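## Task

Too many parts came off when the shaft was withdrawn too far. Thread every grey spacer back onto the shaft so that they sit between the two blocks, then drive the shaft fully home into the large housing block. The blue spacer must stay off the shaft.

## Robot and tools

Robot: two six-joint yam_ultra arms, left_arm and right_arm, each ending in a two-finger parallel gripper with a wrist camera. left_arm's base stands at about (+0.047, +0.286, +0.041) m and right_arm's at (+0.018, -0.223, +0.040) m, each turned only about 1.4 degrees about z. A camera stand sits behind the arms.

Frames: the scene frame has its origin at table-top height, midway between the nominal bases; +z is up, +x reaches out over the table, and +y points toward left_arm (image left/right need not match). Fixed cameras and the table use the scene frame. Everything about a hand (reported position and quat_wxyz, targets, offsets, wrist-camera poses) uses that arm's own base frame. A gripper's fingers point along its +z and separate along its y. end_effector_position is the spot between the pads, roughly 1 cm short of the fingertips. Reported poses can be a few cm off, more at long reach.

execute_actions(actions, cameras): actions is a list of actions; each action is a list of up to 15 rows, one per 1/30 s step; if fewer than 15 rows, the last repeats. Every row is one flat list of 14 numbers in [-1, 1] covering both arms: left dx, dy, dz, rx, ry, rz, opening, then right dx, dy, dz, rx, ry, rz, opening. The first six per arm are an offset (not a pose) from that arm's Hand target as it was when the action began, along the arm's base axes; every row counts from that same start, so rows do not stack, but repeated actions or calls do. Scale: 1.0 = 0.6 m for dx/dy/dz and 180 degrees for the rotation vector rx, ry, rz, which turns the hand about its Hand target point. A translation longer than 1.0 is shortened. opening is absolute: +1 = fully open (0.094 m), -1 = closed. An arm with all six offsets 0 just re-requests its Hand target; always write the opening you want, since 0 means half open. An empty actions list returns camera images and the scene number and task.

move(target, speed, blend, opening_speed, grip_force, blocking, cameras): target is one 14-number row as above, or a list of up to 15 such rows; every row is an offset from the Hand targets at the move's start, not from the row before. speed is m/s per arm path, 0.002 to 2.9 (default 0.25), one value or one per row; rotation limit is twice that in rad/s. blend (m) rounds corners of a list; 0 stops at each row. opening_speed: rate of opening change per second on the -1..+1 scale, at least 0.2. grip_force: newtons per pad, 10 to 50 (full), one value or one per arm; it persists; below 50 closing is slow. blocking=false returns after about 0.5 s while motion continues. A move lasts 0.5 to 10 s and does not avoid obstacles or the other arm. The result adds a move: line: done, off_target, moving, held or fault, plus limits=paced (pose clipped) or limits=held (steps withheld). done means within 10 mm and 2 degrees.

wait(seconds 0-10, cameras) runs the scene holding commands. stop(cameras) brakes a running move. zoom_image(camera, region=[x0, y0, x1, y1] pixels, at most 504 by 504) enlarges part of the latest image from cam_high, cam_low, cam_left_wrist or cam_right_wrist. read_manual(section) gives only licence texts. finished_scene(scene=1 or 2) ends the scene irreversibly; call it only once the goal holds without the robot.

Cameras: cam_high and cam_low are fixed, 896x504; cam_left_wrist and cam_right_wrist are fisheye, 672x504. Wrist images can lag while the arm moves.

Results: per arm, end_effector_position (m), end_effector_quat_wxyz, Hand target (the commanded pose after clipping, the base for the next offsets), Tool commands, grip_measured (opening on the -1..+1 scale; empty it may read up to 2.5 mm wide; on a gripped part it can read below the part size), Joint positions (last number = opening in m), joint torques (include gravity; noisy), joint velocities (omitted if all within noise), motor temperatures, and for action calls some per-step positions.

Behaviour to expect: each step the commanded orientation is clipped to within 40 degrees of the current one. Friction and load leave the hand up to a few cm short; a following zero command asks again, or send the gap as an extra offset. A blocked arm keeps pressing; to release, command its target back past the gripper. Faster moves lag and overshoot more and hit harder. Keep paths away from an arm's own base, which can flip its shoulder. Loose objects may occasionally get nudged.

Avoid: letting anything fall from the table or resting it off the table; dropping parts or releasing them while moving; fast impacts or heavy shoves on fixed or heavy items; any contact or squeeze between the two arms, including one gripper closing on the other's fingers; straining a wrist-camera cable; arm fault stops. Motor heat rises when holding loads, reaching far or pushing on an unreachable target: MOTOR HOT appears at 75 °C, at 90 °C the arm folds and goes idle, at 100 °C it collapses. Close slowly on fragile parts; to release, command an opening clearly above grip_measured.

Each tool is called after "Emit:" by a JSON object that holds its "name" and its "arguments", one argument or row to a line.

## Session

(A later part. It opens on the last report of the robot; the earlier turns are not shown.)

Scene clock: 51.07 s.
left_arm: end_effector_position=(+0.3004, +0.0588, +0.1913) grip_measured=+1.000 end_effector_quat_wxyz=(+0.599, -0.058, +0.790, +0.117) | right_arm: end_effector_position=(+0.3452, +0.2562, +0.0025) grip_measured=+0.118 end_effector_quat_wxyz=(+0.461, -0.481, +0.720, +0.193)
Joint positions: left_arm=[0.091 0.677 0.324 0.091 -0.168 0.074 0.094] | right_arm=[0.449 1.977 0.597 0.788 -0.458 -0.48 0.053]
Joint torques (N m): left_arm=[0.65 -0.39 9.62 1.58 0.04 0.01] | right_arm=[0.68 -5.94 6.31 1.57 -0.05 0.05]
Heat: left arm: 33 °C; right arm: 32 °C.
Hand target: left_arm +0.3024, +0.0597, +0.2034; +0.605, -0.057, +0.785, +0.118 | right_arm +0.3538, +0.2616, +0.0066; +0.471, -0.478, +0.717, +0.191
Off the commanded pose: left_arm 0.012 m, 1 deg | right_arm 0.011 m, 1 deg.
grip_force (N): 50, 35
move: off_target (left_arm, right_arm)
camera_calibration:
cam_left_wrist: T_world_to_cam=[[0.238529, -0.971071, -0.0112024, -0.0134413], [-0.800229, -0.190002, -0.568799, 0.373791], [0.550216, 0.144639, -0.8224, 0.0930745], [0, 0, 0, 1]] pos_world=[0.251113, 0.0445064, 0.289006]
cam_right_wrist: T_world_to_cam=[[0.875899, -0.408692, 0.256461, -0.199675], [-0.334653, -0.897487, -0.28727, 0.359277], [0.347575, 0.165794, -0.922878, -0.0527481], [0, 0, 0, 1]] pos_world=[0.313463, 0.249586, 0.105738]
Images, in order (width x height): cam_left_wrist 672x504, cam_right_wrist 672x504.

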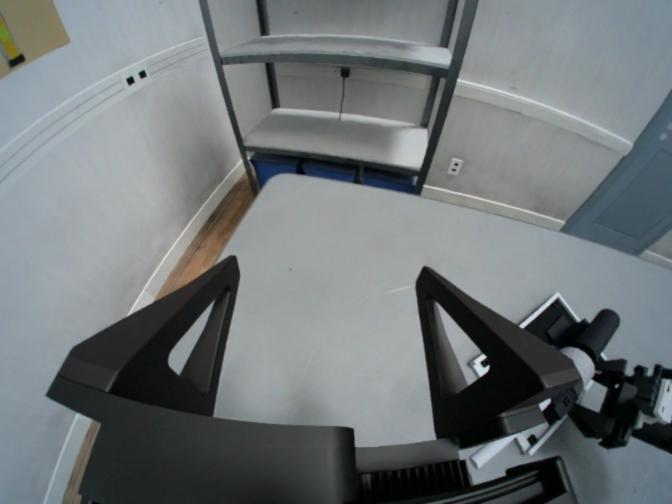

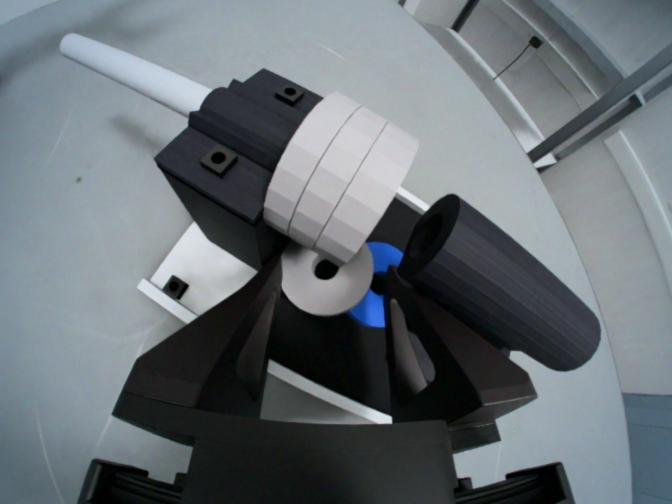

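Emit:
{"name": "move", "arguments": {
  "target": [0,0,0,0,0,0,1, 0.002,0.002,-0.053,0,0,0,0.14],
  "speed": 0.06,
  "cameras": ["cam_right_wrist"]
}}

Emit:
{"name": "zoom_image", "arguments": {
  "camera": "cam_right_wrist",
  "region": [220, 180, 480, 380]
}}

Scene clock: 52.40 s.
left_arm: end_effector_position=(+0.3004, +0.0588, +0.1913) grip_measured=+1.000 end_effector_quat_wxyz=(+0.599, -0.058, +0.790, +0.117) | right_arm: end_effector_position=(+0.3502, +0.2641, -0.0086) grip_measured=+0.138 end_effector_quat_wxyz=(+0.480, -0.472, +0.708, +0.215)
Joint positions: left_arm=[0.091 0.677 0.324 0.091 -0.168 0.074 0.094] | right_arm=[0.446 2.097 0.61 0.953 -0.498 -0.442 0.053]
Joint torques (N m): left_arm=[0.42 -0.39 9.62 1.58 0.05 0.02] | right_arm=[1.09 -4.34 5.2 1.32 0.37 -0.34]
Heat: left arm: 33 °C; right arm: 32 °C.
Hand target: left_arm +0.3024, +0.0597, +0.2034; +0.605, -0.057, +0.785, +0.118 | right_arm +0.3551, +0.2628, -0.0251; +0.471, -0.478, +0.717, +0.191
Off the commanded pose: left_arm 0.012 m, 1 deg | right_arm 0.017 m, 3 deg.
grip_force (N): 50, 35
move: off_target (left_arm, right_arm)
camera_calibration:
cam_right_wrist: T_world_to_cam=[[0.877078, -0.413747, 0.244023, -0.197204], [-0.319091, -0.881579, -0.34785, 0.354545], [0.359048, 0.227226, -0.905236, -0.0860895], [0, 0, 0, 1]] pos_world=[0.317006, 0.250529, 0.0935196]
Images, in order (width x height): cam_right_wrist 672x504.

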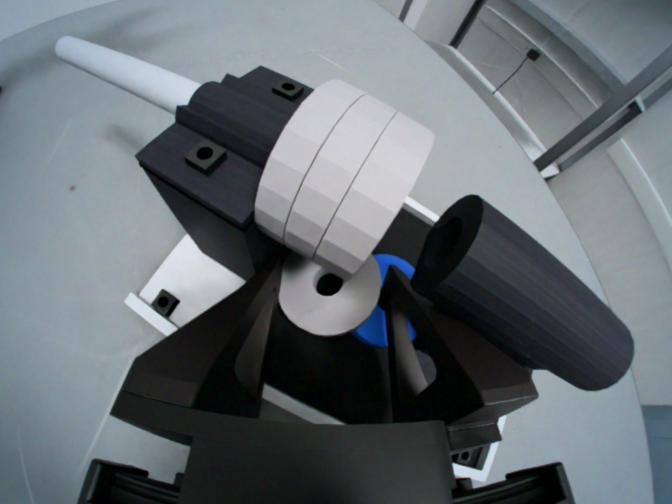

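Scaled by 1.938 from the camera's 672x504 image, which has a finer 960x720 frame.

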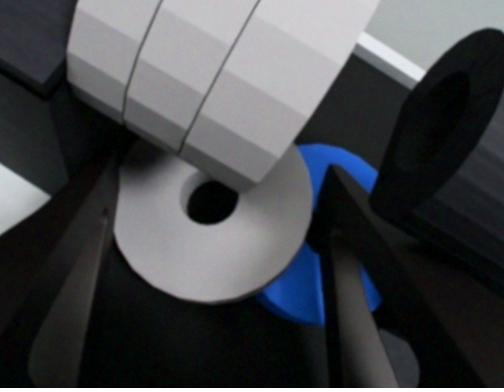

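Emit:
{"name": "move", "arguments": {
  "target": [0,0,0,0,0,0,1, 0,0,0.007,0,0,0,-0.1],
  "speed": 0.04,
  "opening_speed": 0.4,
  "cameras": ["cam_right_wrist"]
}}

Emit:
{"name": "zoom_image", "arguments": {
  "camera": "cam_right_wrist",
  "region": [220, 180, 480, 380]
}}

Scene clock: 53.93 s.
left_arm: end_effector_position=(+0.3004, +0.0588, +0.1913) grip_measured=+1.000 end_effector_quat_wxyz=(+0.599, -0.058, +0.790, +0.117) | right_arm: end_effector_position=(+0.3519, +0.2641, -0.0072) grip_measured=-0.096 end_effector_quat_wxyz=(+0.483, -0.465, +0.710, +0.215)
Joint positions: left_arm=[0.091 0.677 0.324 0.091 -0.168 0.074 0.094] | right_arm=[0.448 2.097 0.61 0.963 -0.489 -0.427 0.042]
Joint torques (N m): left_arm=[0.54 -0.39 9.43 1.53 0.08 0.04] | right_arm=[0.91 -5.64 5.14 1.12 0.28 -0.43]
Heat: left arm: 33 °C; right arm: 32 °C.
Hand target: left_arm +0.3024, +0.0597, +0.2034; +0.605, -0.057, +0.785, +0.118 | right_arm +0.3550, +0.2628, -0.0210; +0.471, -0.478, +0.717, +0.191
Off the commanded pose: left_arm 0.012 m, 1 deg | right_arm 0.014 m, 3 deg.
grip_force (N): 50, 35
move: off_target (left_arm, right_arm)
camera_calibration:
cam_right_wrist: T_world_to_cam=[[0.871768, -0.42714, 0.239943, -0.193693], [-0.331164, -0.87469, -0.353905, 0.358117], [0.361042, 0.229063, -0.903979, -0.0866025], [0, 0, 0, 1]] pos_world=[0.318718, 0.250345, 0.0949277]
Images, in order (width x height): cam_right_wrist 672x504.

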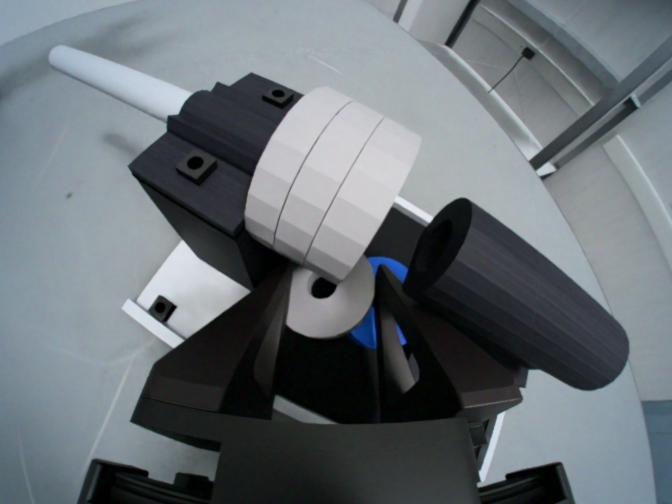

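Scaled by 1.938 from the camera's 672x504 image, which has a finer 960x720 frame.

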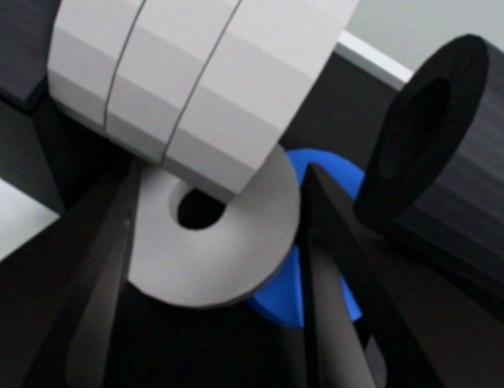

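Emit:
{"name": "move", "arguments": {
  "target": [
    [0,0,0,0,0,0,1, 0,0,0.02,0,0,0,0.16],
    [0,0,0,0,0,0,1, 0,0,0.02,-0.0329,-0.0483,0.0323,0.16],
    [0,0,0,0,0,0,1, 0.001,0.000,-0.004,-0.0329,-0.0483,0.0323,0.16]
  ],
  "speed": 0.06,
  "cameras": ["cam_right_wrist"]
}}

Emit:
{"name": "zoom_image", "arguments": {
  "camera": "cam_right_wrist",
  "region": [220, 180, 480, 380]
}}

Scene clock: 60.57 s.
left_arm: end_effector_position=(+0.3004, +0.0588, +0.1913) grip_measured=+1.000 end_effector_quat_wxyz=(+0.599, -0.058, +0.790, +0.117) | right_arm: end_effector_position=(+0.3488, +0.2628, -0.0082) grip_measured=+0.158 end_effector_quat_wxyz=(+0.483, -0.497, +0.691, +0.205)
Joint positions: left_arm=[0.091 0.677 0.324 0.091 -0.168 0.074 0.094] | right_arm=[0.437 2.091 0.61 0.938 -0.518 -0.511 0.054]
Joint torques (N m): left_arm=[0.44 -0.24 9.72 1.55 0.03 0.04] | right_arm=[1.7 -4.41 5.41 1.37 0.52 -1.52]
Heat: left arm: 34 °C; right arm: 32 °C.
Hand target: left_arm +0.3024, +0.0597, +0.2034; +0.605, -0.057, +0.785, +0.118 | right_arm +0.3557, +0.2628, -0.0233; +0.488, -0.550, +0.663, +0.141
Off the commanded pose: left_arm 0.012 m, 1 deg | right_arm 0.017 m, 10 deg.
grip_force (N): 50, 35
move: off_target (left_arm, right_arm)
camera_calibration:
cam_right_wrist: T_world_to_cam=[[0.881958, -0.371828, 0.289644, -0.208974], [-0.27028, -0.902436, -0.335498, 0.341738], [0.386132, 0.21761, -0.896408, -0.0917652], [0, 0, 0, 1]] pos_world=[0.312105, 0.250663, 0.0929214]
Images, in order (width x height): cam_right_wrist 672x504.

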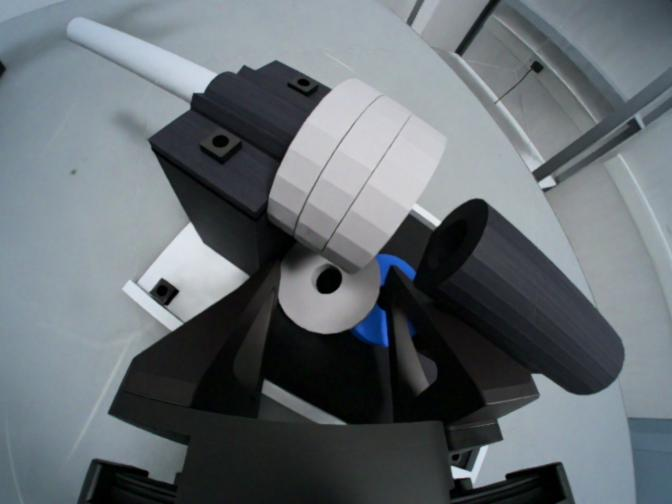

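Scaled by 1.938 from the camera's 672x504 image, which has a finer 960x720 frame.

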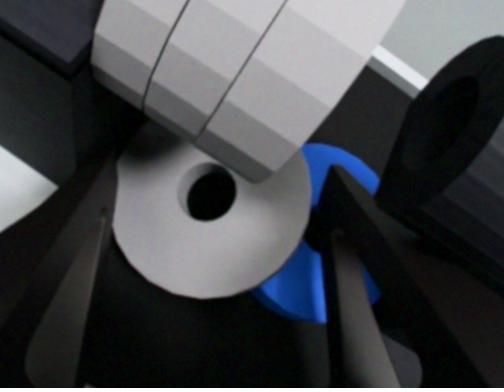

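Emit:
{"name": "move", "arguments": {
  "target": [
    [0,0,0,0,0,0,1, -0.008,-0.006,0.035,0,0,0,0.16],
    [0,0,0,0,0,0,1, -0.012,-0.009,0.035,-0.0152,0.0744,-0.0421,0.16],
    [0,0,0,0,0,0,1, -0.012,-0.009,0.015,-0.0152,0.0744,-0.0421,0.16]
  ],
  "speed": 0.08,
  "cameras": ["cam_right_wrist"]
}}

Emit:
{"name": "zoom_image", "arguments": {
  "camera": "cam_right_wrist",
  "region": [220, 180, 480, 380]
}}

Scene clock: 66.90 s.
left_arm: end_effector_position=(+0.3004, +0.0588, +0.1913) grip_measured=+1.000 end_effector_quat_wxyz=(+0.599, -0.058, +0.790, +0.117) | right_arm: end_effector_position=(+0.3465, +0.2547, -0.0102) grip_measured=+0.158 end_effector_quat_wxyz=(+0.404, -0.500, +0.750, +0.155)
Joint positions: left_arm=[0.091 0.677 0.324 0.091 -0.168 0.074 0.094] | right_arm=[0.483 1.941 0.681 0.528 -0.361 -0.53 0.054]
Joint torques (N m): left_arm=[0.55 -0.44 9.65 1.58 0.06 0.06] | right_arm=[0.64 -5.46 5.38 1.42 -0.09 0.09]
Heat: left arm: 34 °C; right arm: 33 °C.
Hand target: left_arm +0.3024, +0.0597, +0.2034; +0.605, -0.057, +0.785, +0.118 | right_arm +0.3484, +0.2574, -0.0144; +0.403, -0.496, +0.753, +0.156
Off the commanded pose: left_arm 0.012 m, 1 deg | right_arm 0.005 m, 0 deg.
grip_force (N): 50, 35
move: off_target (left_arm)
camera_calibration:
cam_right_wrist: T_world_to_cam=[[0.886454, -0.386663, 0.254342, -0.207532], [-0.362647, -0.921748, -0.137357, 0.372128], [0.28755, 0.029524, -0.95731, -0.00940319], [0, 0, 0, 1]] pos_world=[0.321623, 0.263041, 0.0948967]
Images, in order (width x height): cam_right_wrist 672x504.

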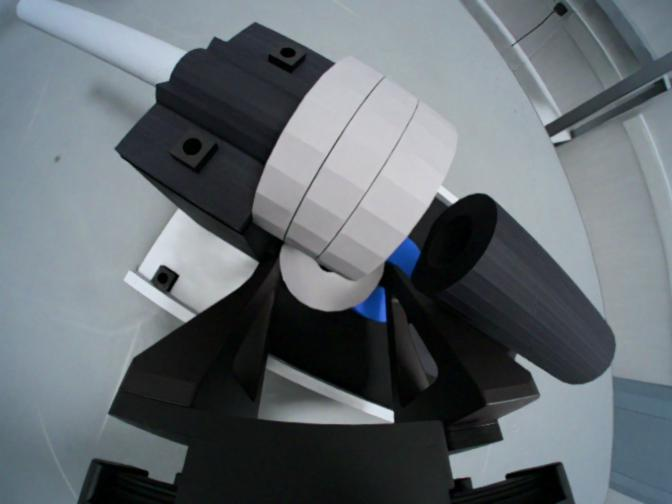

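Scaled by 1.938 from the camera's 672x504 image, which has a finer 960x720 frame.

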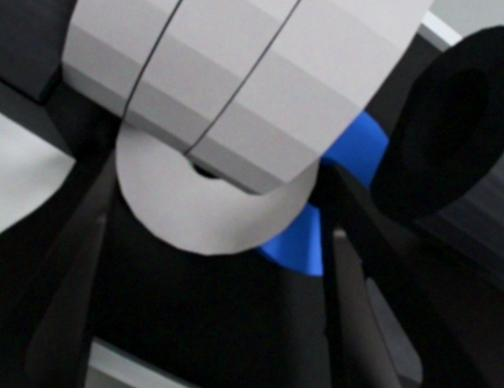

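Emit:
{"name": "move", "arguments": {
  "target": [0,0,0,0,0,0,1, 0,0,-0.004,0,0,0,-0.15],
  "speed": 0.04,
  "opening_speed": 0.4,
  "cameras": ["cam_right_wrist"]
}}

Emit:
{"name": "zoom_image", "arguments": {
  "camera": "cam_right_wrist",
  "region": [220, 180, 480, 380]
}}

Scene clock: 68.13 s.
left_arm: end_effector_position=(+0.3004, +0.0588, +0.1913) grip_measured=+1.000 end_effector_quat_wxyz=(+0.599, -0.058, +0.790, +0.117) | right_arm: end_effector_position=(+0.3474, +0.2549, -0.0127) grip_measured=-0.148 end_effector_quat_wxyz=(+0.405, -0.499, +0.750, +0.154)
Joint positions: left_arm=[0.091 0.677 0.324 0.091 -0.168 0.074 0.094] | right_arm=[0.483 1.954 0.681 0.543 -0.36 -0.529 0.04]
Joint torques (N m): left_arm=[0.54 -0.39 9.54 1.56 0.07 0.05] | right_arm=[0.62 -5.75 5.23 1.38 -0.1 0.07]
Heat: left arm: 34 °C; right arm: 33 °C.
Hand target: left_arm +0.3024, +0.0597, +0.2034; +0.605, -0.057, +0.785, +0.118 | right_arm +0.3485, +0.2574, -0.0167; +0.403, -0.496, +0.753, +0.155
Off the commanded pose: left_arm 0.012 m, 1 deg | right_arm 0.005 m, 1 deg.
grip_force (N): 50, 35
move: off_target (left_arm)
camera_calibration:
cam_right_wrist: T_world_to_cam=[[0.885221, -0.38827, 0.256185, -0.206811], [-0.363834, -0.921069, -0.138767, 0.372456], [0.289843, 0.0296306, -0.956615, -0.0129291], [0, 0, 0, 1]] pos_world=[0.322333, 0.263142, 0.0922982]
Images, in order (width x height): cam_right_wrist 672x504.

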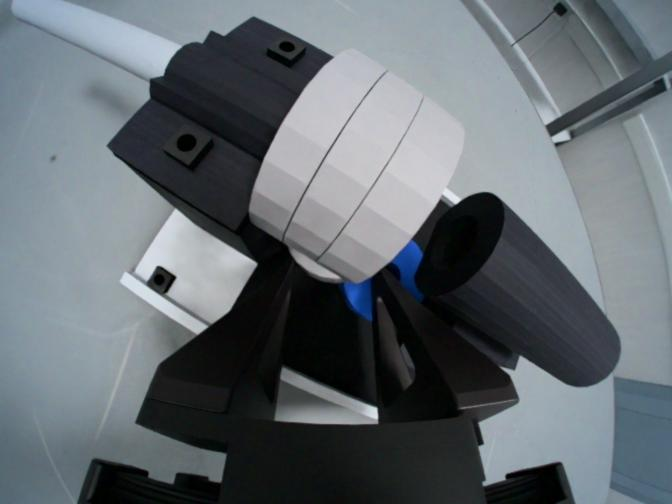

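Scaled by 1.938 from the camera's 672x504 image, which has a finer 960x720 frame.

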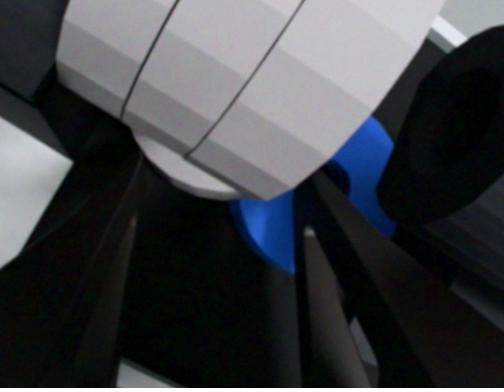

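Emit:
{"name": "move", "arguments": {
  "target": [
    [0,0,0,0,0,0,1, -0.01,-0.008,0.0,0,0,0,0.14],
    [0,0,0,0,0,0,1, -0.01,-0.008,0.025,0.0337,-0.0183,0.0068,0.14],
    [0,0,0,0,0,0,1, 0.026,0.018,0.020,0.0337,-0.0183,0.0068,0.14],
    [0,0,0,0,0,0,1, 0.028,0.022,0.003,0.0337,-0.0183,0.0068,0.14]
  ],
  "speed": 0.07,
  "cameras": ["cam_right_wrist"]
}}

Emit:
{"name": "zoom_image", "arguments": {
  "camera": "cam_right_wrist",
  "region": [220, 180, 480, 380]
}}

Scene clock: 73.07 s.
left_arm: end_effector_position=(+0.3004, +0.0588, +0.1913) grip_measured=+1.000 end_effector_quat_wxyz=(+0.599, -0.058, +0.790, +0.117) | right_arm: end_effector_position=(+0.3540, +0.2595, -0.0164) grip_measured=+0.138 end_effector_quat_wxyz=(+0.432, -0.485, +0.738, +0.185)
Joint positions: left_arm=[0.091 0.677 0.324 0.091 -0.168 0.074 0.094] | right_arm=[0.457 2.034 0.673 0.698 -0.432 -0.493 0.053]
Joint torques (N m): left_arm=[0.57 -0.32 9.62 1.57 0.03 0.04] | right_arm=[1.25 -4.4 7.42 1.78 -0.12 0]
Heat: left arm: 34 °C; right arm: 33 °C.
Hand target: left_arm +0.3024, +0.0597, +0.2034; +0.605, -0.057, +0.785, +0.118 | right_arm +0.3652, +0.2706, -0.0149; +0.448, -0.487, +0.726, +0.185
Off the commanded pose: left_arm 0.012 m, 1 deg | right_arm 0.016 m, 2 deg.
grip_force (N): 50, 35
move: off_target (left_arm, right_arm)
camera_calibration:
cam_right_wrist: T_world_to_cam=[[0.884812, -0.402281, 0.235113, -0.206393], [-0.353144, -0.908148, -0.224848, 0.369998], [0.303969, 0.11592, -0.945603, -0.0457465], [0, 0, 0, 1]] pos_world=[0.327187, 0.258288, 0.088461]
Images, in order (width x height): cam_right_wrist 672x504.

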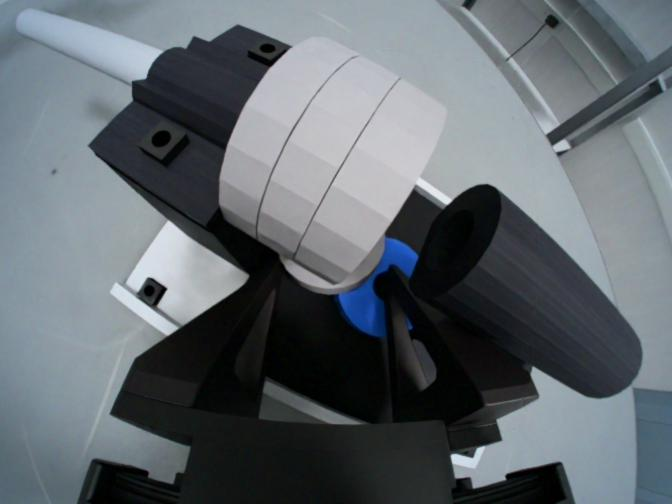

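Scaled by 1.938 from the camera's 672x504 image, which has a finer 960x720 frame.

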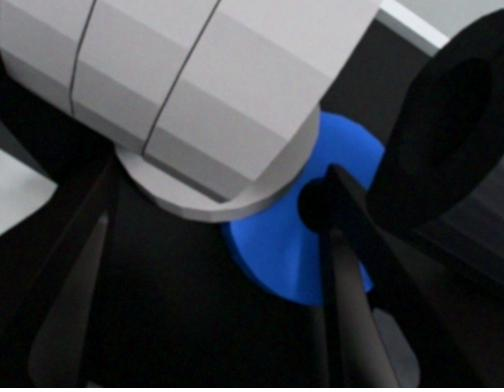

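Emit:
{"name": "move", "arguments": {
  "target": [
    [0,0,0,0,0,0,1, -0.015,-0.012,0.030,0,0,0,0.14],
    [0,0,0,0,0,0,1, 0.0,0.0,0.022,0,0,0,0.14]
  ],
  "speed": 0.07,
  "cameras": ["cam_right_wrist"]
}}

Emit:
{"name": "zoom_image", "arguments": {
  "camera": "cam_right_wrist",
  "region": [220, 180, 480, 380]
}}

Scene clock: 75.33 s.
left_arm: end_effector_position=(+0.3004, +0.0588, +0.1913) grip_measured=+1.000 end_effector_quat_wxyz=(+0.599, -0.058, +0.790, +0.117) | right_arm: end_effector_position=(+0.3516, +0.2592, -0.0151) grip_measured=+0.138 end_effector_quat_wxyz=(+0.423, -0.485, +0.742, +0.187)
Joint positions: left_arm=[0.091 0.677 0.324 0.091 -0.168 0.074 0.094] | right_arm=[0.459 2.014 0.677 0.655 -0.431 -0.491 0.053]
Joint torques (N m): left_arm=[0.43 -0.35 9.52 1.58 0.08 0.04] | right_arm=[1.06 -6.9 7.31 1.64 -0.14 -0.01]
Heat: left arm: 34 °C; right arm: 33 °C.
Hand target: left_arm +0.3024, +0.0597, +0.2034; +0.605, -0.057, +0.785, +0.118 | right_arm +0.3652, +0.2706, -0.0017; +0.448, -0.487, +0.726, +0.185
Off the commanded pose: left_arm 0.012 m, 1 deg | right_arm 0.022 m, 3 deg.
grip_force (N): 50, 35
move: off_target (left_arm, right_arm)
camera_calibration:
cam_right_wrist: T_world_to_cam=[[0.889356, -0.399956, 0.221543, -0.207138], [-0.356785, -0.910102, -0.210755, 0.37123], [0.28592, 0.108393, -0.952103, -0.0354837], [0, 0, 0, 1]] pos_world=[0.326814, 0.258857, 0.0903443]
Images, in order (width x height): cam_right_wrist 672x504.

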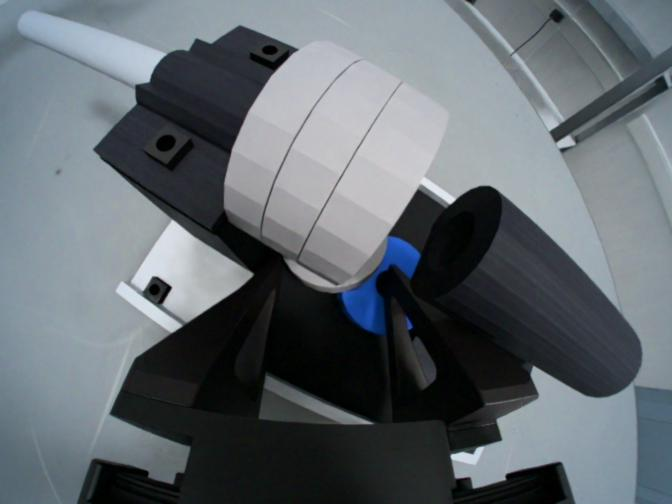

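Scaled by 1.938 from the camera's 672x504 image, which has a finer 960x720 frame.

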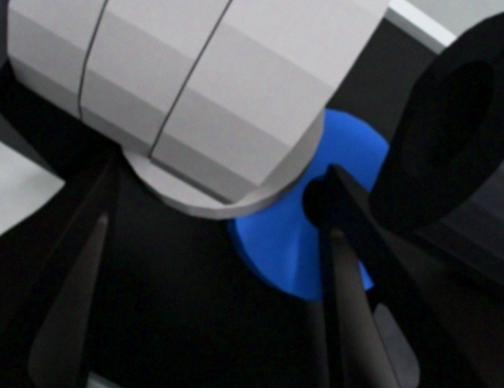

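Emit:
{"name": "move", "arguments": {
  "target": [
    [0,0,0,0,0,0,1, -0.0887,-0.07,-0.022,0,0,0,0.14]
  ],
  "speed": 0.06,
  "cameras": ["cam_right_wrist"]
}}

Scene clock: 77.57 s.
left_arm: end_effector_position=(+0.3004, +0.0588, +0.1913) grip_measured=+1.000 end_effector_quat_wxyz=(+0.599, -0.058, +0.790, +0.117) | right_arm: end_effector_position=(+0.3188, +0.2321, -0.0118) grip_measured=+0.138 end_effector_quat_wxyz=(+0.458, -0.481, +0.725, +0.183)
Joint positions: left_arm=[0.091 0.677 0.324 0.091 -0.168 0.074 0.094] | right_arm=[0.422 1.966 0.454 0.902 -0.46 -0.508 0.053]
Joint torques (N m): left_arm=[0.7 -0.4 9.52 1.57 0.07 0.05] | right_arm=[-0.53 -7.25 2.1 1.18 -0.28 -0.17]
Heat: left arm: 34 °C; right arm: 33 °C.
Hand target: left_arm +0.3024, +0.0597, +0.2034; +0.605, -0.057, +0.785, +0.118 | right_arm +0.3121, +0.2286, -0.0149; +0.448, -0.487, +0.727, +0.185
Off the commanded pose: left_arm 0.012 m, 1 deg | right_arm 0.008 m, 1 deg.
grip_force (N): 50, 35
move: off_target (left_arm)
camera_calibration:
cam_right_wrist: T_world_to_cam=[[0.870318, -0.414104, 0.266579, -0.179769], [-0.344933, -0.898891, -0.270215, 0.328482], [0.351522, 0.143221, -0.925159, -0.0487073], [0, 0, 0, 1]] pos_world=[0.286882, 0.227802, 0.0916215]
Images, in order (width x height): cam_right_wrist 672x504.

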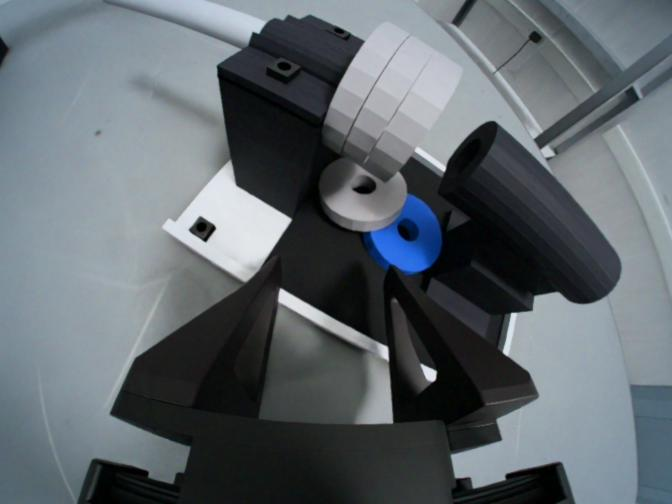

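Emit:
{"name": "move", "arguments": {
  "target": [
    [0,0,0,0,0,0,1, 0,0,0.055,-0.0241,0.0131,-0.0049,-1],
    [0,0,0,0,0,0,1, 0.048,0.045,0.045,-0.0241,0.0131,-0.0049,-1]
  ],
  "speed": 0.08,
  "cameras": ["cam_right_wrist"]
}}

Emit:
{"name": "zoom_image", "arguments": {
  "camera": "cam_right_wrist",
  "region": [220, 130, 480, 330]
}}

Scene clock: 82.90 s.
left_arm: end_effector_position=(+0.3004, +0.0588, +0.1913) grip_measured=+1.000 end_effector_quat_wxyz=(+0.599, -0.058, +0.790, +0.117) | right_arm: end_effector_position=(+0.3383, +0.2531, +0.0151) grip_measured=-0.990 end_effector_quat_wxyz=(+0.420, -0.497, +0.741, +0.163)
Joint positions: left_arm=[0.091 0.677 0.324 0.091 -0.168 0.074 0.094] | right_arm=[0.481 1.836 0.638 0.505 -0.381 -0.521 0]
Joint torques (N m): left_arm=[0.68 -0.21 9.52 1.57 0.06 0.03] | right_arm=[0.55 -5.26 6.3 1.28 -0.09 0.08]
Heat: left arm: 34 °C; right arm: 33 °C.
Hand target: left_arm +0.3024, +0.0597, +0.2034; +0.605, -0.057, +0.785, +0.118 | right_arm +0.3408, +0.2557, +0.0120; +0.416, -0.494, +0.746, +0.164
Off the commanded pose: left_arm 0.012 m, 1 deg | right_arm 0.005 m, 1 deg.
grip_force (N): 50, 35
move: off_target (left_arm)
camera_calibration:
cam_right_wrist: T_world_to_cam=[[0.883182, -0.389147, 0.261828, -0.205625], [-0.352624, -0.918986, -0.176412, 0.367647], [0.309267, 0.0634768, -0.948855, 0.00108675], [0, 0, 0, 1]] pos_world=[0.310909, 0.257775, 0.119727]
Images, in order (width x height): cam_right_wrist 672x504.

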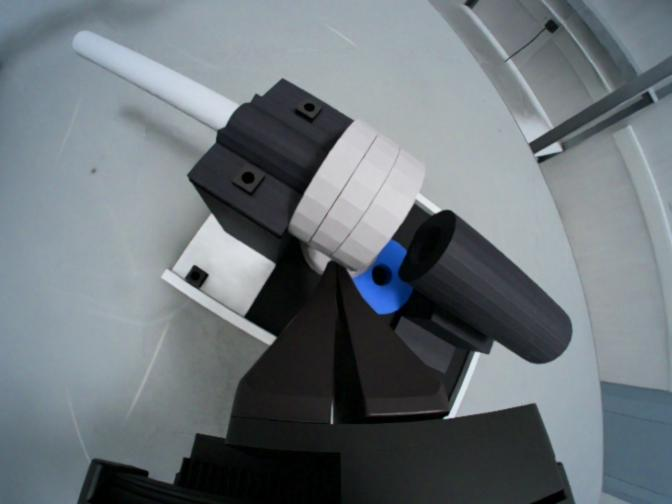

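Scaled by 1.938 from the camera's 672x504 image, which has a finer 960x720 frame.

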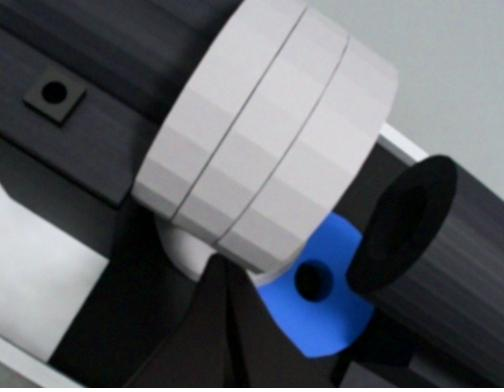

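Emit:
{"name": "move", "arguments": {
  "target": [
    [0,0,0,0,0,0,-1, -0.0,-0.0,-0.016,0,0,0,-1],
    [0,0,0,0,0,0,-1, 0.0173,0.0185,-0.016,0,0,0,-1],
    [0,0,0,0,0,0,-1, 0.0173,0.0185,-0.035,0,0,0,-1]
  ],
  "speed": 0.05,
  "cameras": ["cam_right_wrist"]
}}

Emit:
{"name": "zoom_image", "arguments": {
  "camera": "cam_right_wrist",
  "region": [220, 130, 480, 330]
}}

Scene clock: 85.77 s.
left_arm: end_effector_position=(+0.3004, +0.0587, +0.1913) grip_measured=-0.985 end_effector_quat_wxyz=(+0.599, -0.057, +0.790, +0.117) | right_arm: end_effector_position=(+0.3501, +0.2641, -0.0025) grip_measured=-0.990 end_effector_quat_wxyz=(+0.422, -0.496, +0.741, +0.162)
Joint positions: left_arm=[0.091 0.677 0.324 0.091 -0.168 0.075 0.001] | right_arm=[0.496 1.949 0.687 0.576 -0.367 -0.508 0]
Joint torques (N m): left_arm=[0.66 -0.34 9.59 1.57 0.04 0.05] | right_arm=[0.66 -5.33 5.68 1.36 -0.09 0.06]
Heat: left arm: 34 °C; right arm: 33 °C.
Hand target: left_arm +0.3024, +0.0596, +0.2034; +0.605, -0.057, +0.785, +0.118 | right_arm +0.3512, +0.2667, -0.0090; +0.416, -0.494, +0.746, +0.164
Off the commanded pose: left_arm 0.012 m, 1 deg | right_arm 0.007 m, 1 deg.
grip_force (N): 50, 35
move: off_target (left_arm)
camera_calibration:
cam_right_wrist: T_world_to_cam=[[0.881541, -0.391898, 0.26325, -0.206032], [-0.354671, -0.917775, -0.178602, 0.379159], [0.311598, 0.0640775, -0.948051, -0.0209139], [0, 0, 0, 1]] pos_world=[0.322619, 0.268579, 0.102129]
Images, in order (width x height): cam_right_wrist 672x504.

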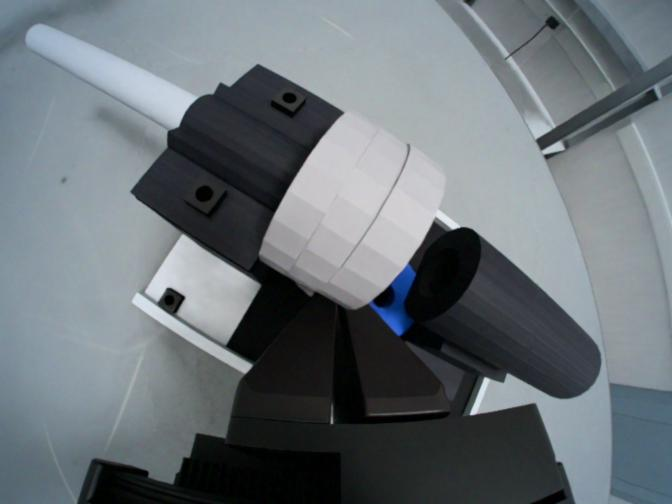

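Scaled by 1.938 from the camera's 672x504 image, which has a finer 960x720 frame.

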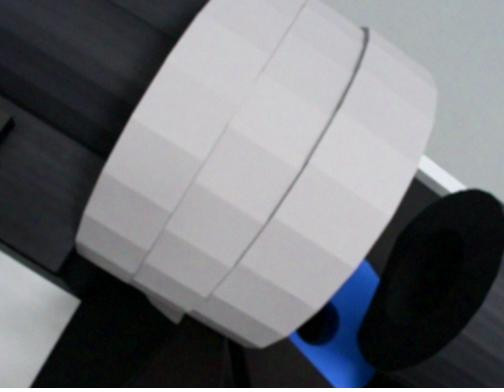

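Emit:
{"name": "move", "arguments": {
  "target": [
    [0,0,0,0,0,0,-1, 0,0,-0.008,0,0,0,-1],
    [0,0,0,0,0,0,-1, -0.030,-0.023,-0.008,0,0,0,-1]
  ],
  "speed": 0.04,
  "cameras": ["cam_right_wrist"]
}}

Emit:
{"name": "zoom_image", "arguments": {
  "camera": "cam_right_wrist",
  "region": [220, 130, 480, 330]
}}

Scene clock: 87.77 s.
left_arm: end_effector_position=(+0.3004, +0.0587, +0.1913) grip_measured=-0.985 end_effector_quat_wxyz=(+0.599, -0.057, +0.790, +0.117) | right_arm: end_effector_position=(+0.3392, +0.2600, -0.0080) grip_measured=-0.990 end_effector_quat_wxyz=(+0.431, -0.497, +0.735, +0.165)
Joint positions: left_arm=[0.091 0.677 0.324 0.091 -0.168 0.075 0.001] | right_arm=[0.496 1.956 0.621 0.67 -0.376 -0.508 0]
Joint torques (N m): left_arm=[0.5 -0.34 9.48 1.58 0.02 0.02] | right_arm=[-0.53 -7.91 2.82 1.09 -0.09 -0.01]
Heat: left arm: 34 °C; right arm: 33 °C.
Hand target: left_arm +0.3024, +0.0596, +0.2034; +0.605, -0.057, +0.785, +0.118 | right_arm +0.3331, +0.2529, -0.0138; +0.416, -0.494, +0.746, +0.164
Off the commanded pose: left_arm 0.012 m, 1 deg | right_arm 0.011 m, 2 deg.
grip_force (N): 50, 35
move: off_target (left_arm, right_arm)
camera_calibration:
cam_right_wrist: T_world_to_cam=[[0.88011, -0.389706, 0.271175, -0.196521], [-0.345263, -0.917414, -0.197851, 0.367109], [0.325883, 0.0805043, -0.941976, -0.031504], [0, 0, 0, 1]] pos_world=[0.309976, 0.262742, 0.0962483]
Images, in order (width x height): cam_right_wrist 672x504.

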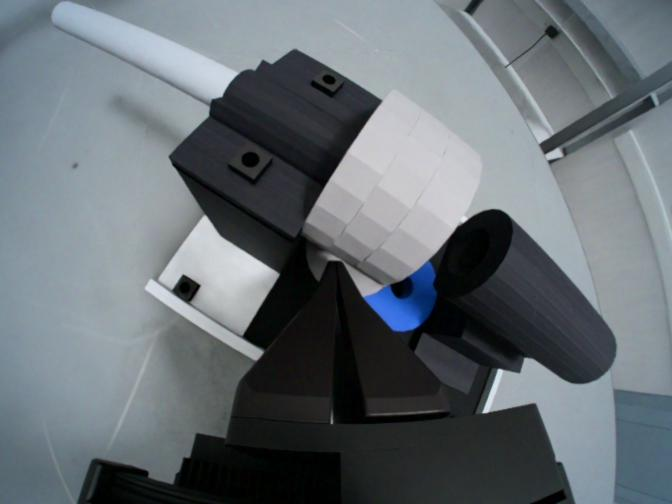

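Scaled by 1.938 from the camera's 672x504 image, which has a finer 960x720 frame.

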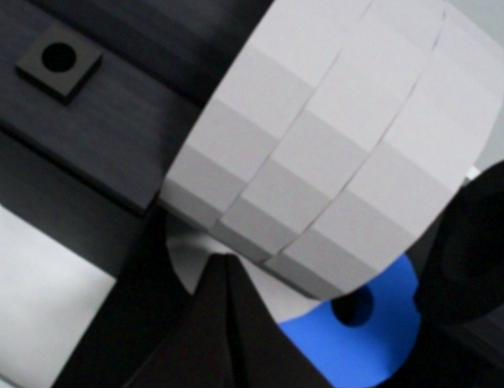

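Emit:
{"name": "move", "arguments": {
  "target": [
    [0,0,0,0,0,0,-1, -0.026,-0.020,-0.002,0,0,0,-1]
  ],
  "speed": 0.04,
  "cameras": ["cam_right_wrist"]
}}

Emit:
{"name": "zoom_image", "arguments": {
  "camera": "cam_right_wrist",
  "region": [220, 130, 480, 330]
}}

Scene clock: 88.87 s.
left_arm: end_effector_position=(+0.3004, +0.0587, +0.1913) grip_measured=-0.985 end_effector_quat_wxyz=(+0.599, -0.057, +0.790, +0.117) | right_arm: end_effector_position=(+0.3178, +0.2429, -0.0204) grip_measured=-0.990 end_effector_quat_wxyz=(+0.410, -0.493, +0.749, +0.165)
Joint positions: left_arm=[0.091 0.677 0.324 0.091 -0.168 0.075 0.001] | right_arm=[0.484 1.926 0.535 0.676 -0.376 -0.508 0]
Joint torques (N m): left_arm=[0.58 -0.53 9.57 1.58 0.08 0.03] | right_arm=[-0.53 -8.16 2.91 1.35 -0.18 -0.09]
Heat: left arm: 34 °C; right arm: 33 °C.
Hand target: left_arm +0.3024, +0.0596, +0.2034; +0.605, -0.057, +0.785, +0.118 | right_arm +0.3175, +0.2410, -0.0149; +0.416, -0.494, +0.746, +0.164
Off the commanded pose: left_arm 0.012 m, 1 deg | right_arm 0.006 m, 1 deg.
grip_force (N): 50, 35
move: off_target (left_arm)
camera_calibration:
cam_right_wrist: T_world_to_cam=[[0.886607, -0.394498, 0.241452, -0.182455], [-0.364423, -0.917287, -0.160562, 0.34838], [0.284823, 0.0543646, -0.957037, -0.0157596], [0, 0, 0, 1]] pos_world=[0.293212, 0.248443, 0.0849082]
Images, in order (width x height): cam_right_wrist 672x504.

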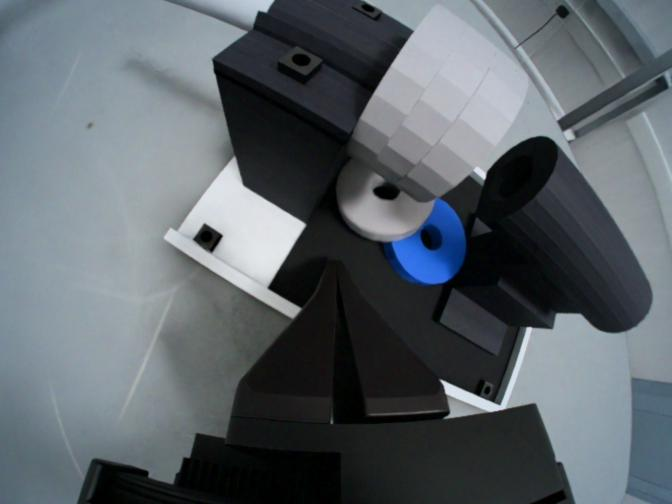

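Scaled by 1.938 from the camera's 672x504 image, which has a finer 960x720 frame.

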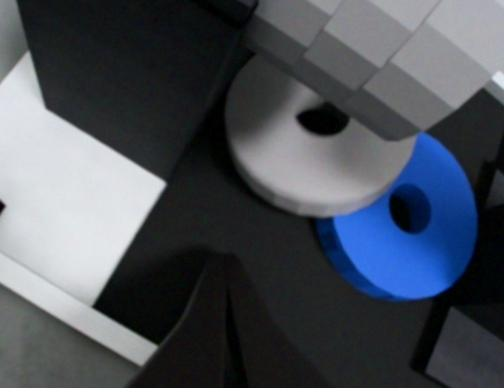

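Emit:
{"name": "move", "arguments": {
  "target": [
    [0,0,0,0,0,0,-1, 0,0,0.035,0.0577,-0.0313,0.0117,-1],
    [0,0,0,0,0,0,-1, 0.073,0.044,0.033,0.0577,-0.0313,0.0117,-1],
    [0,0,0,0,0,0,-1, 0.073,0.044,-0.018,0.0577,-0.0313,0.0117,-1]
  ],
  "speed": 0.06,
  "cameras": ["cam_right_wrist"]
}}

Emit:
{"name": "move", "arguments": {
  "target": [
    [0,0,0,0,0,0,-1, -0.026,-0.020,-0.002,0,0,0,-1]
  ],
  "speed": 0.04,
  "cameras": ["cam_right_wrist"]
}}

Scene clock: 103.60 s.
left_arm: end_effector_position=(+0.3004, +0.0587, +0.1913) grip_measured=-0.985 end_effector_quat_wxyz=(+0.599, -0.057, +0.790, +0.117) | right_arm: end_effector_position=(+0.3645, +0.2684, -0.0005) grip_measured=-0.991 end_effector_quat_wxyz=(+0.523, -0.480, +0.671, +0.214)
Joint positions: left_arm=[0.091 0.677 0.324 0.091 -0.168 0.075 0.001] | right_arm=[0.427 2.17 0.639 1.097 -0.538 -0.466 0]
Joint torques (N m): left_arm=[0.43 -0.47 9.52 1.56 0.06 0.01] | right_arm=[0.99 -4.74 4.23 1.06 0.13 0.06]
Heat: left arm: 35 °C; right arm: 34 °C.
Hand target: left_arm +0.3024, +0.0596, +0.2034; +0.605, -0.057, +0.785, +0.118 | right_arm +0.3614, +0.2673, -0.0258; +0.492, -0.475, +0.697, +0.214
Off the commanded pose: left_arm 0.012 m, 1 deg | right_arm 0.025 m, 5 deg.
grip_force (N): 50, 35
move: off_target (left_arm, right_arm)
camera_calibration:
cam_right_wrist: T_world_to_cam=[[0.859738, -0.404611, 0.311674, -0.206065], [-0.257956, -0.87069, -0.418758, 0.340557], [0.440805, 0.279624, -0.852937, -0.12868], [0, 0, 0, 1]] pos_world=[0.321733, 0.249126, 0.0970805]
Images, in order (width x height): cam_right_wrist 672x504.

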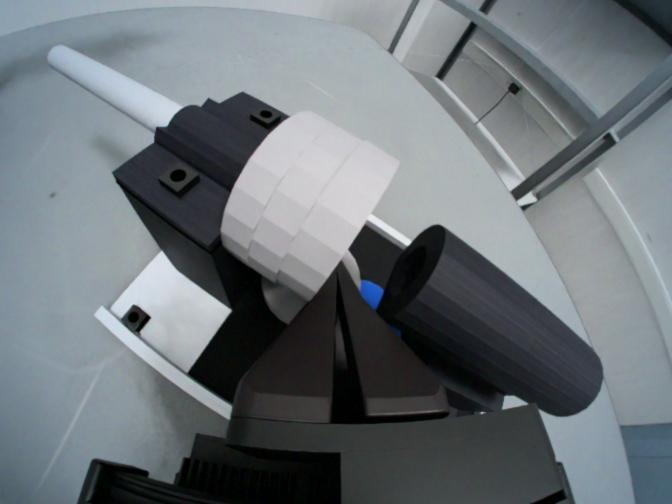

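Scene clock: 104.43 s.
left_arm: end_effector_position=(+0.3004, +0.0587, +0.1913) grip_measured=-0.985 end_effector_quat_wxyz=(+0.599, -0.057, +0.790, +0.117) | right_arm: end_effector_position=(+0.3543, +0.2633, -0.0026) grip_measured=-0.991 end_effector_quat_wxyz=(+0.525, -0.479, +0.670, +0.213)
Joint positions: left_arm=[0.091 0.677 0.324 0.091 -0.168 0.075 0.001] | right_arm=[0.426 2.17 0.59 1.151 -0.537 -0.466 0]
Joint torques (N m): left_arm=[0.57 -0.47 9.63 1.54 0.03 0.02] | right_arm=[-0.4 -5.61 1.76 1.09 -0.01 -0.01]
Heat: left arm: 35 °C; right arm: 34 °C.
Hand target: left_arm +0.3024, +0.0596, +0.2034; +0.605, -0.057, +0.785, +0.118 | right_arm +0.3458, +0.2552, -0.0270; +0.492, -0.475, +0.697, +0.214
Off the commanded pose: left_arm 0.012 m, 1 deg | right_arm 0.027 m, 5 deg.
grip_force (N): 50, 35
move: off_target (left_arm, right_arm)
camera_calibration:
cam_right_wrist: T_world_to_cam=[[0.857423, -0.406662, 0.315359, -0.1974], [-0.257372, -0.869531, -0.421515, 0.332116], [0.445629, 0.280252, -0.85022, -0.126385], [0, 0, 0, 1]] pos_world=[0.311053, 0.24393, 0.0947886]
Images, in order (width x height): cam_right_wrist 672x504.

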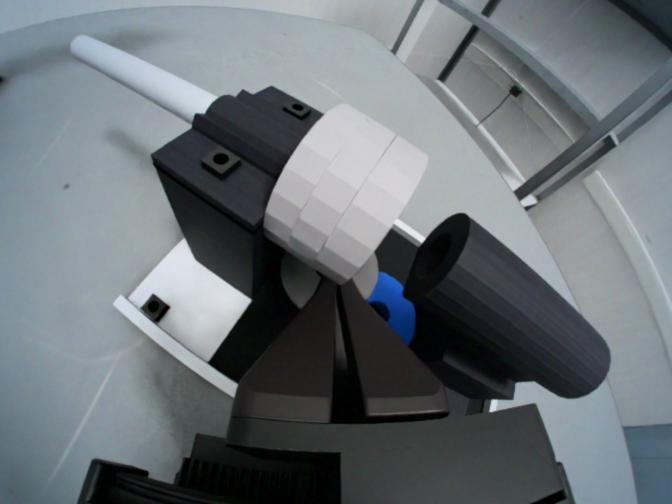

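Emit:
{"name": "move", "arguments": {
  "target": [
    [0,0,0,0,0,0,-1, -0.033,-0.026,0.006,0,0,0,-1]
  ],
  "speed": 0.04,
  "cameras": ["cam_right_wrist"]
}}

Scene clock: 105.67 s.
left_arm: end_effector_position=(+0.3004, +0.0587, +0.1913) grip_measured=-0.985 end_effector_quat_wxyz=(+0.599, -0.057, +0.790, +0.117) | right_arm: end_effector_position=(+0.3297, +0.2465, -0.0159) grip_measured=-0.991 end_effector_quat_wxyz=(+0.507, -0.476, +0.684, +0.219)
Joint positions: left_arm=[0.091 0.677 0.324 0.091 -0.168 0.075 0.001] | right_arm=[0.406 2.168 0.489 1.202 -0.555 -0.466 0]
Joint torques (N m): left_arm=[0.49 -0.34 9.68 1.59 0.06 0.03] | right_arm=[-0.75 -7.71 1.39 1.11 -0.04 -0.12]
Heat: left arm: 35 °C; right arm: 34 °C.
Hand target: left_arm +0.3024, +0.0596, +0.2034; +0.605, -0.057, +0.785, +0.118 | right_arm +0.3260, +0.2397, -0.0233; +0.492, -0.475, +0.697, +0.214
Off the commanded pose: left_arm 0.012 m, 1 deg | right_arm 0.011 m, 2 deg.
grip_force (N): 50, 35
move: off_target (left_arm, right_arm)
camera_calibration:
cam_right_wrist: T_world_to_cam=[[0.870209, -0.405897, 0.279256, -0.183833], [-0.279765, -0.873658, -0.398061, 0.314311], [0.405546, 0.26827, -0.873821, -0.106235], [0, 0, 0, 1]] pos_world=[0.290989, 0.228483, 0.0836205]
Images, in order (width x height): cam_right_wrist 672x504.

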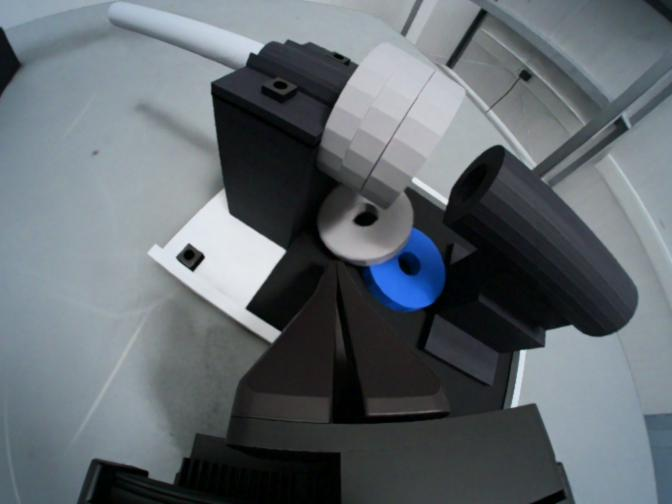

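Emit:
{"name": "move", "arguments": {
  "target": [
    [0,0,0,0,0,0,-1, 0,0,0.045,0,0,0,-1],
    [0,0,0,0,0,0,-1, 0.053,0.0405,0.042,0,0,0,-1],
    [0,0,0,0,0,0,-1, 0.053,0.0405,0.004,0,0,0,-1],
    [0,0,0,0,0,0,-1, 0.02,0.014,0.000,0,0,0,-1],
    [0,0,0,0,0,0,-1, -0.02,-0.018,0.004,0,0,0,-1]
  ],
  "speed": 0.06,
  "cameras": ["cam_right_wrist"]
}}

Scene clock: 110.40 s.
left_arm: end_effector_position=(+0.3004, +0.0587, +0.1913) grip_measured=-0.985 end_effector_quat_wxyz=(+0.599, -0.057, +0.790, +0.117) | right_arm: end_effector_position=(+0.3200, +0.2326, -0.0163) grip_measured=-0.991 end_effector_quat_wxyz=(+0.504, -0.471, +0.692, +0.213)
Joint positions: left_arm=[0.091 0.677 0.324 0.091 -0.168 0.075 0.001] | right_arm=[0.383 2.143 0.427 1.224 -0.556 -0.475 0]
Joint torques (N m): left_arm=[0.47 -0.53 9.65 1.56 0.06 0.02] | right_arm=[-0.53 -7.45 1.16 1.18 -0.24 -0.15]
Heat: left arm: 35 °C; right arm: 34 °C.
Hand target: left_arm +0.3024, +0.0596, +0.2034; +0.605, -0.057, +0.785, +0.118 | right_arm +0.3140, +0.2290, -0.0209; +0.492, -0.475, +0.697, +0.214
Off the commanded pose: left_arm 0.012 m, 1 deg | right_arm 0.008 m, 2 deg.
grip_force (N): 50, 35
move: off_target (left_arm)
camera_calibration:
cam_right_wrist: T_world_to_cam=[[0.864361, -0.419635, 0.277103, -0.175982], [-0.29919, -0.872042, -0.387334, 0.305376], [0.404185, 0.25189, -0.87931, -0.0947878], [0, 0, 0, 1]] pos_world=[0.281789, 0.216328, 0.0836999]
Images, in order (width x height): cam_right_wrist 672x504.

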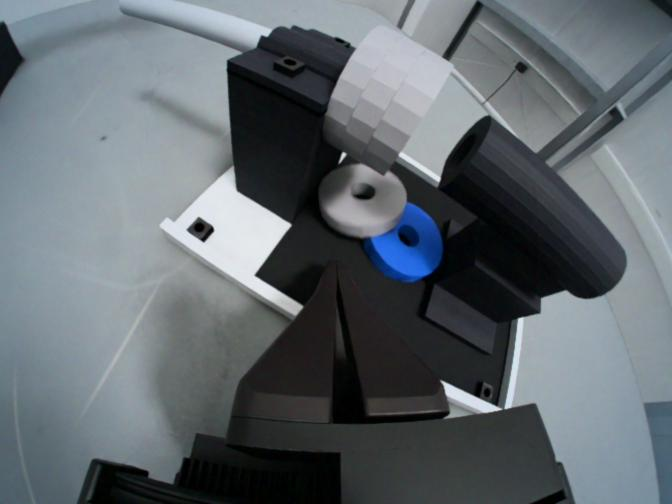

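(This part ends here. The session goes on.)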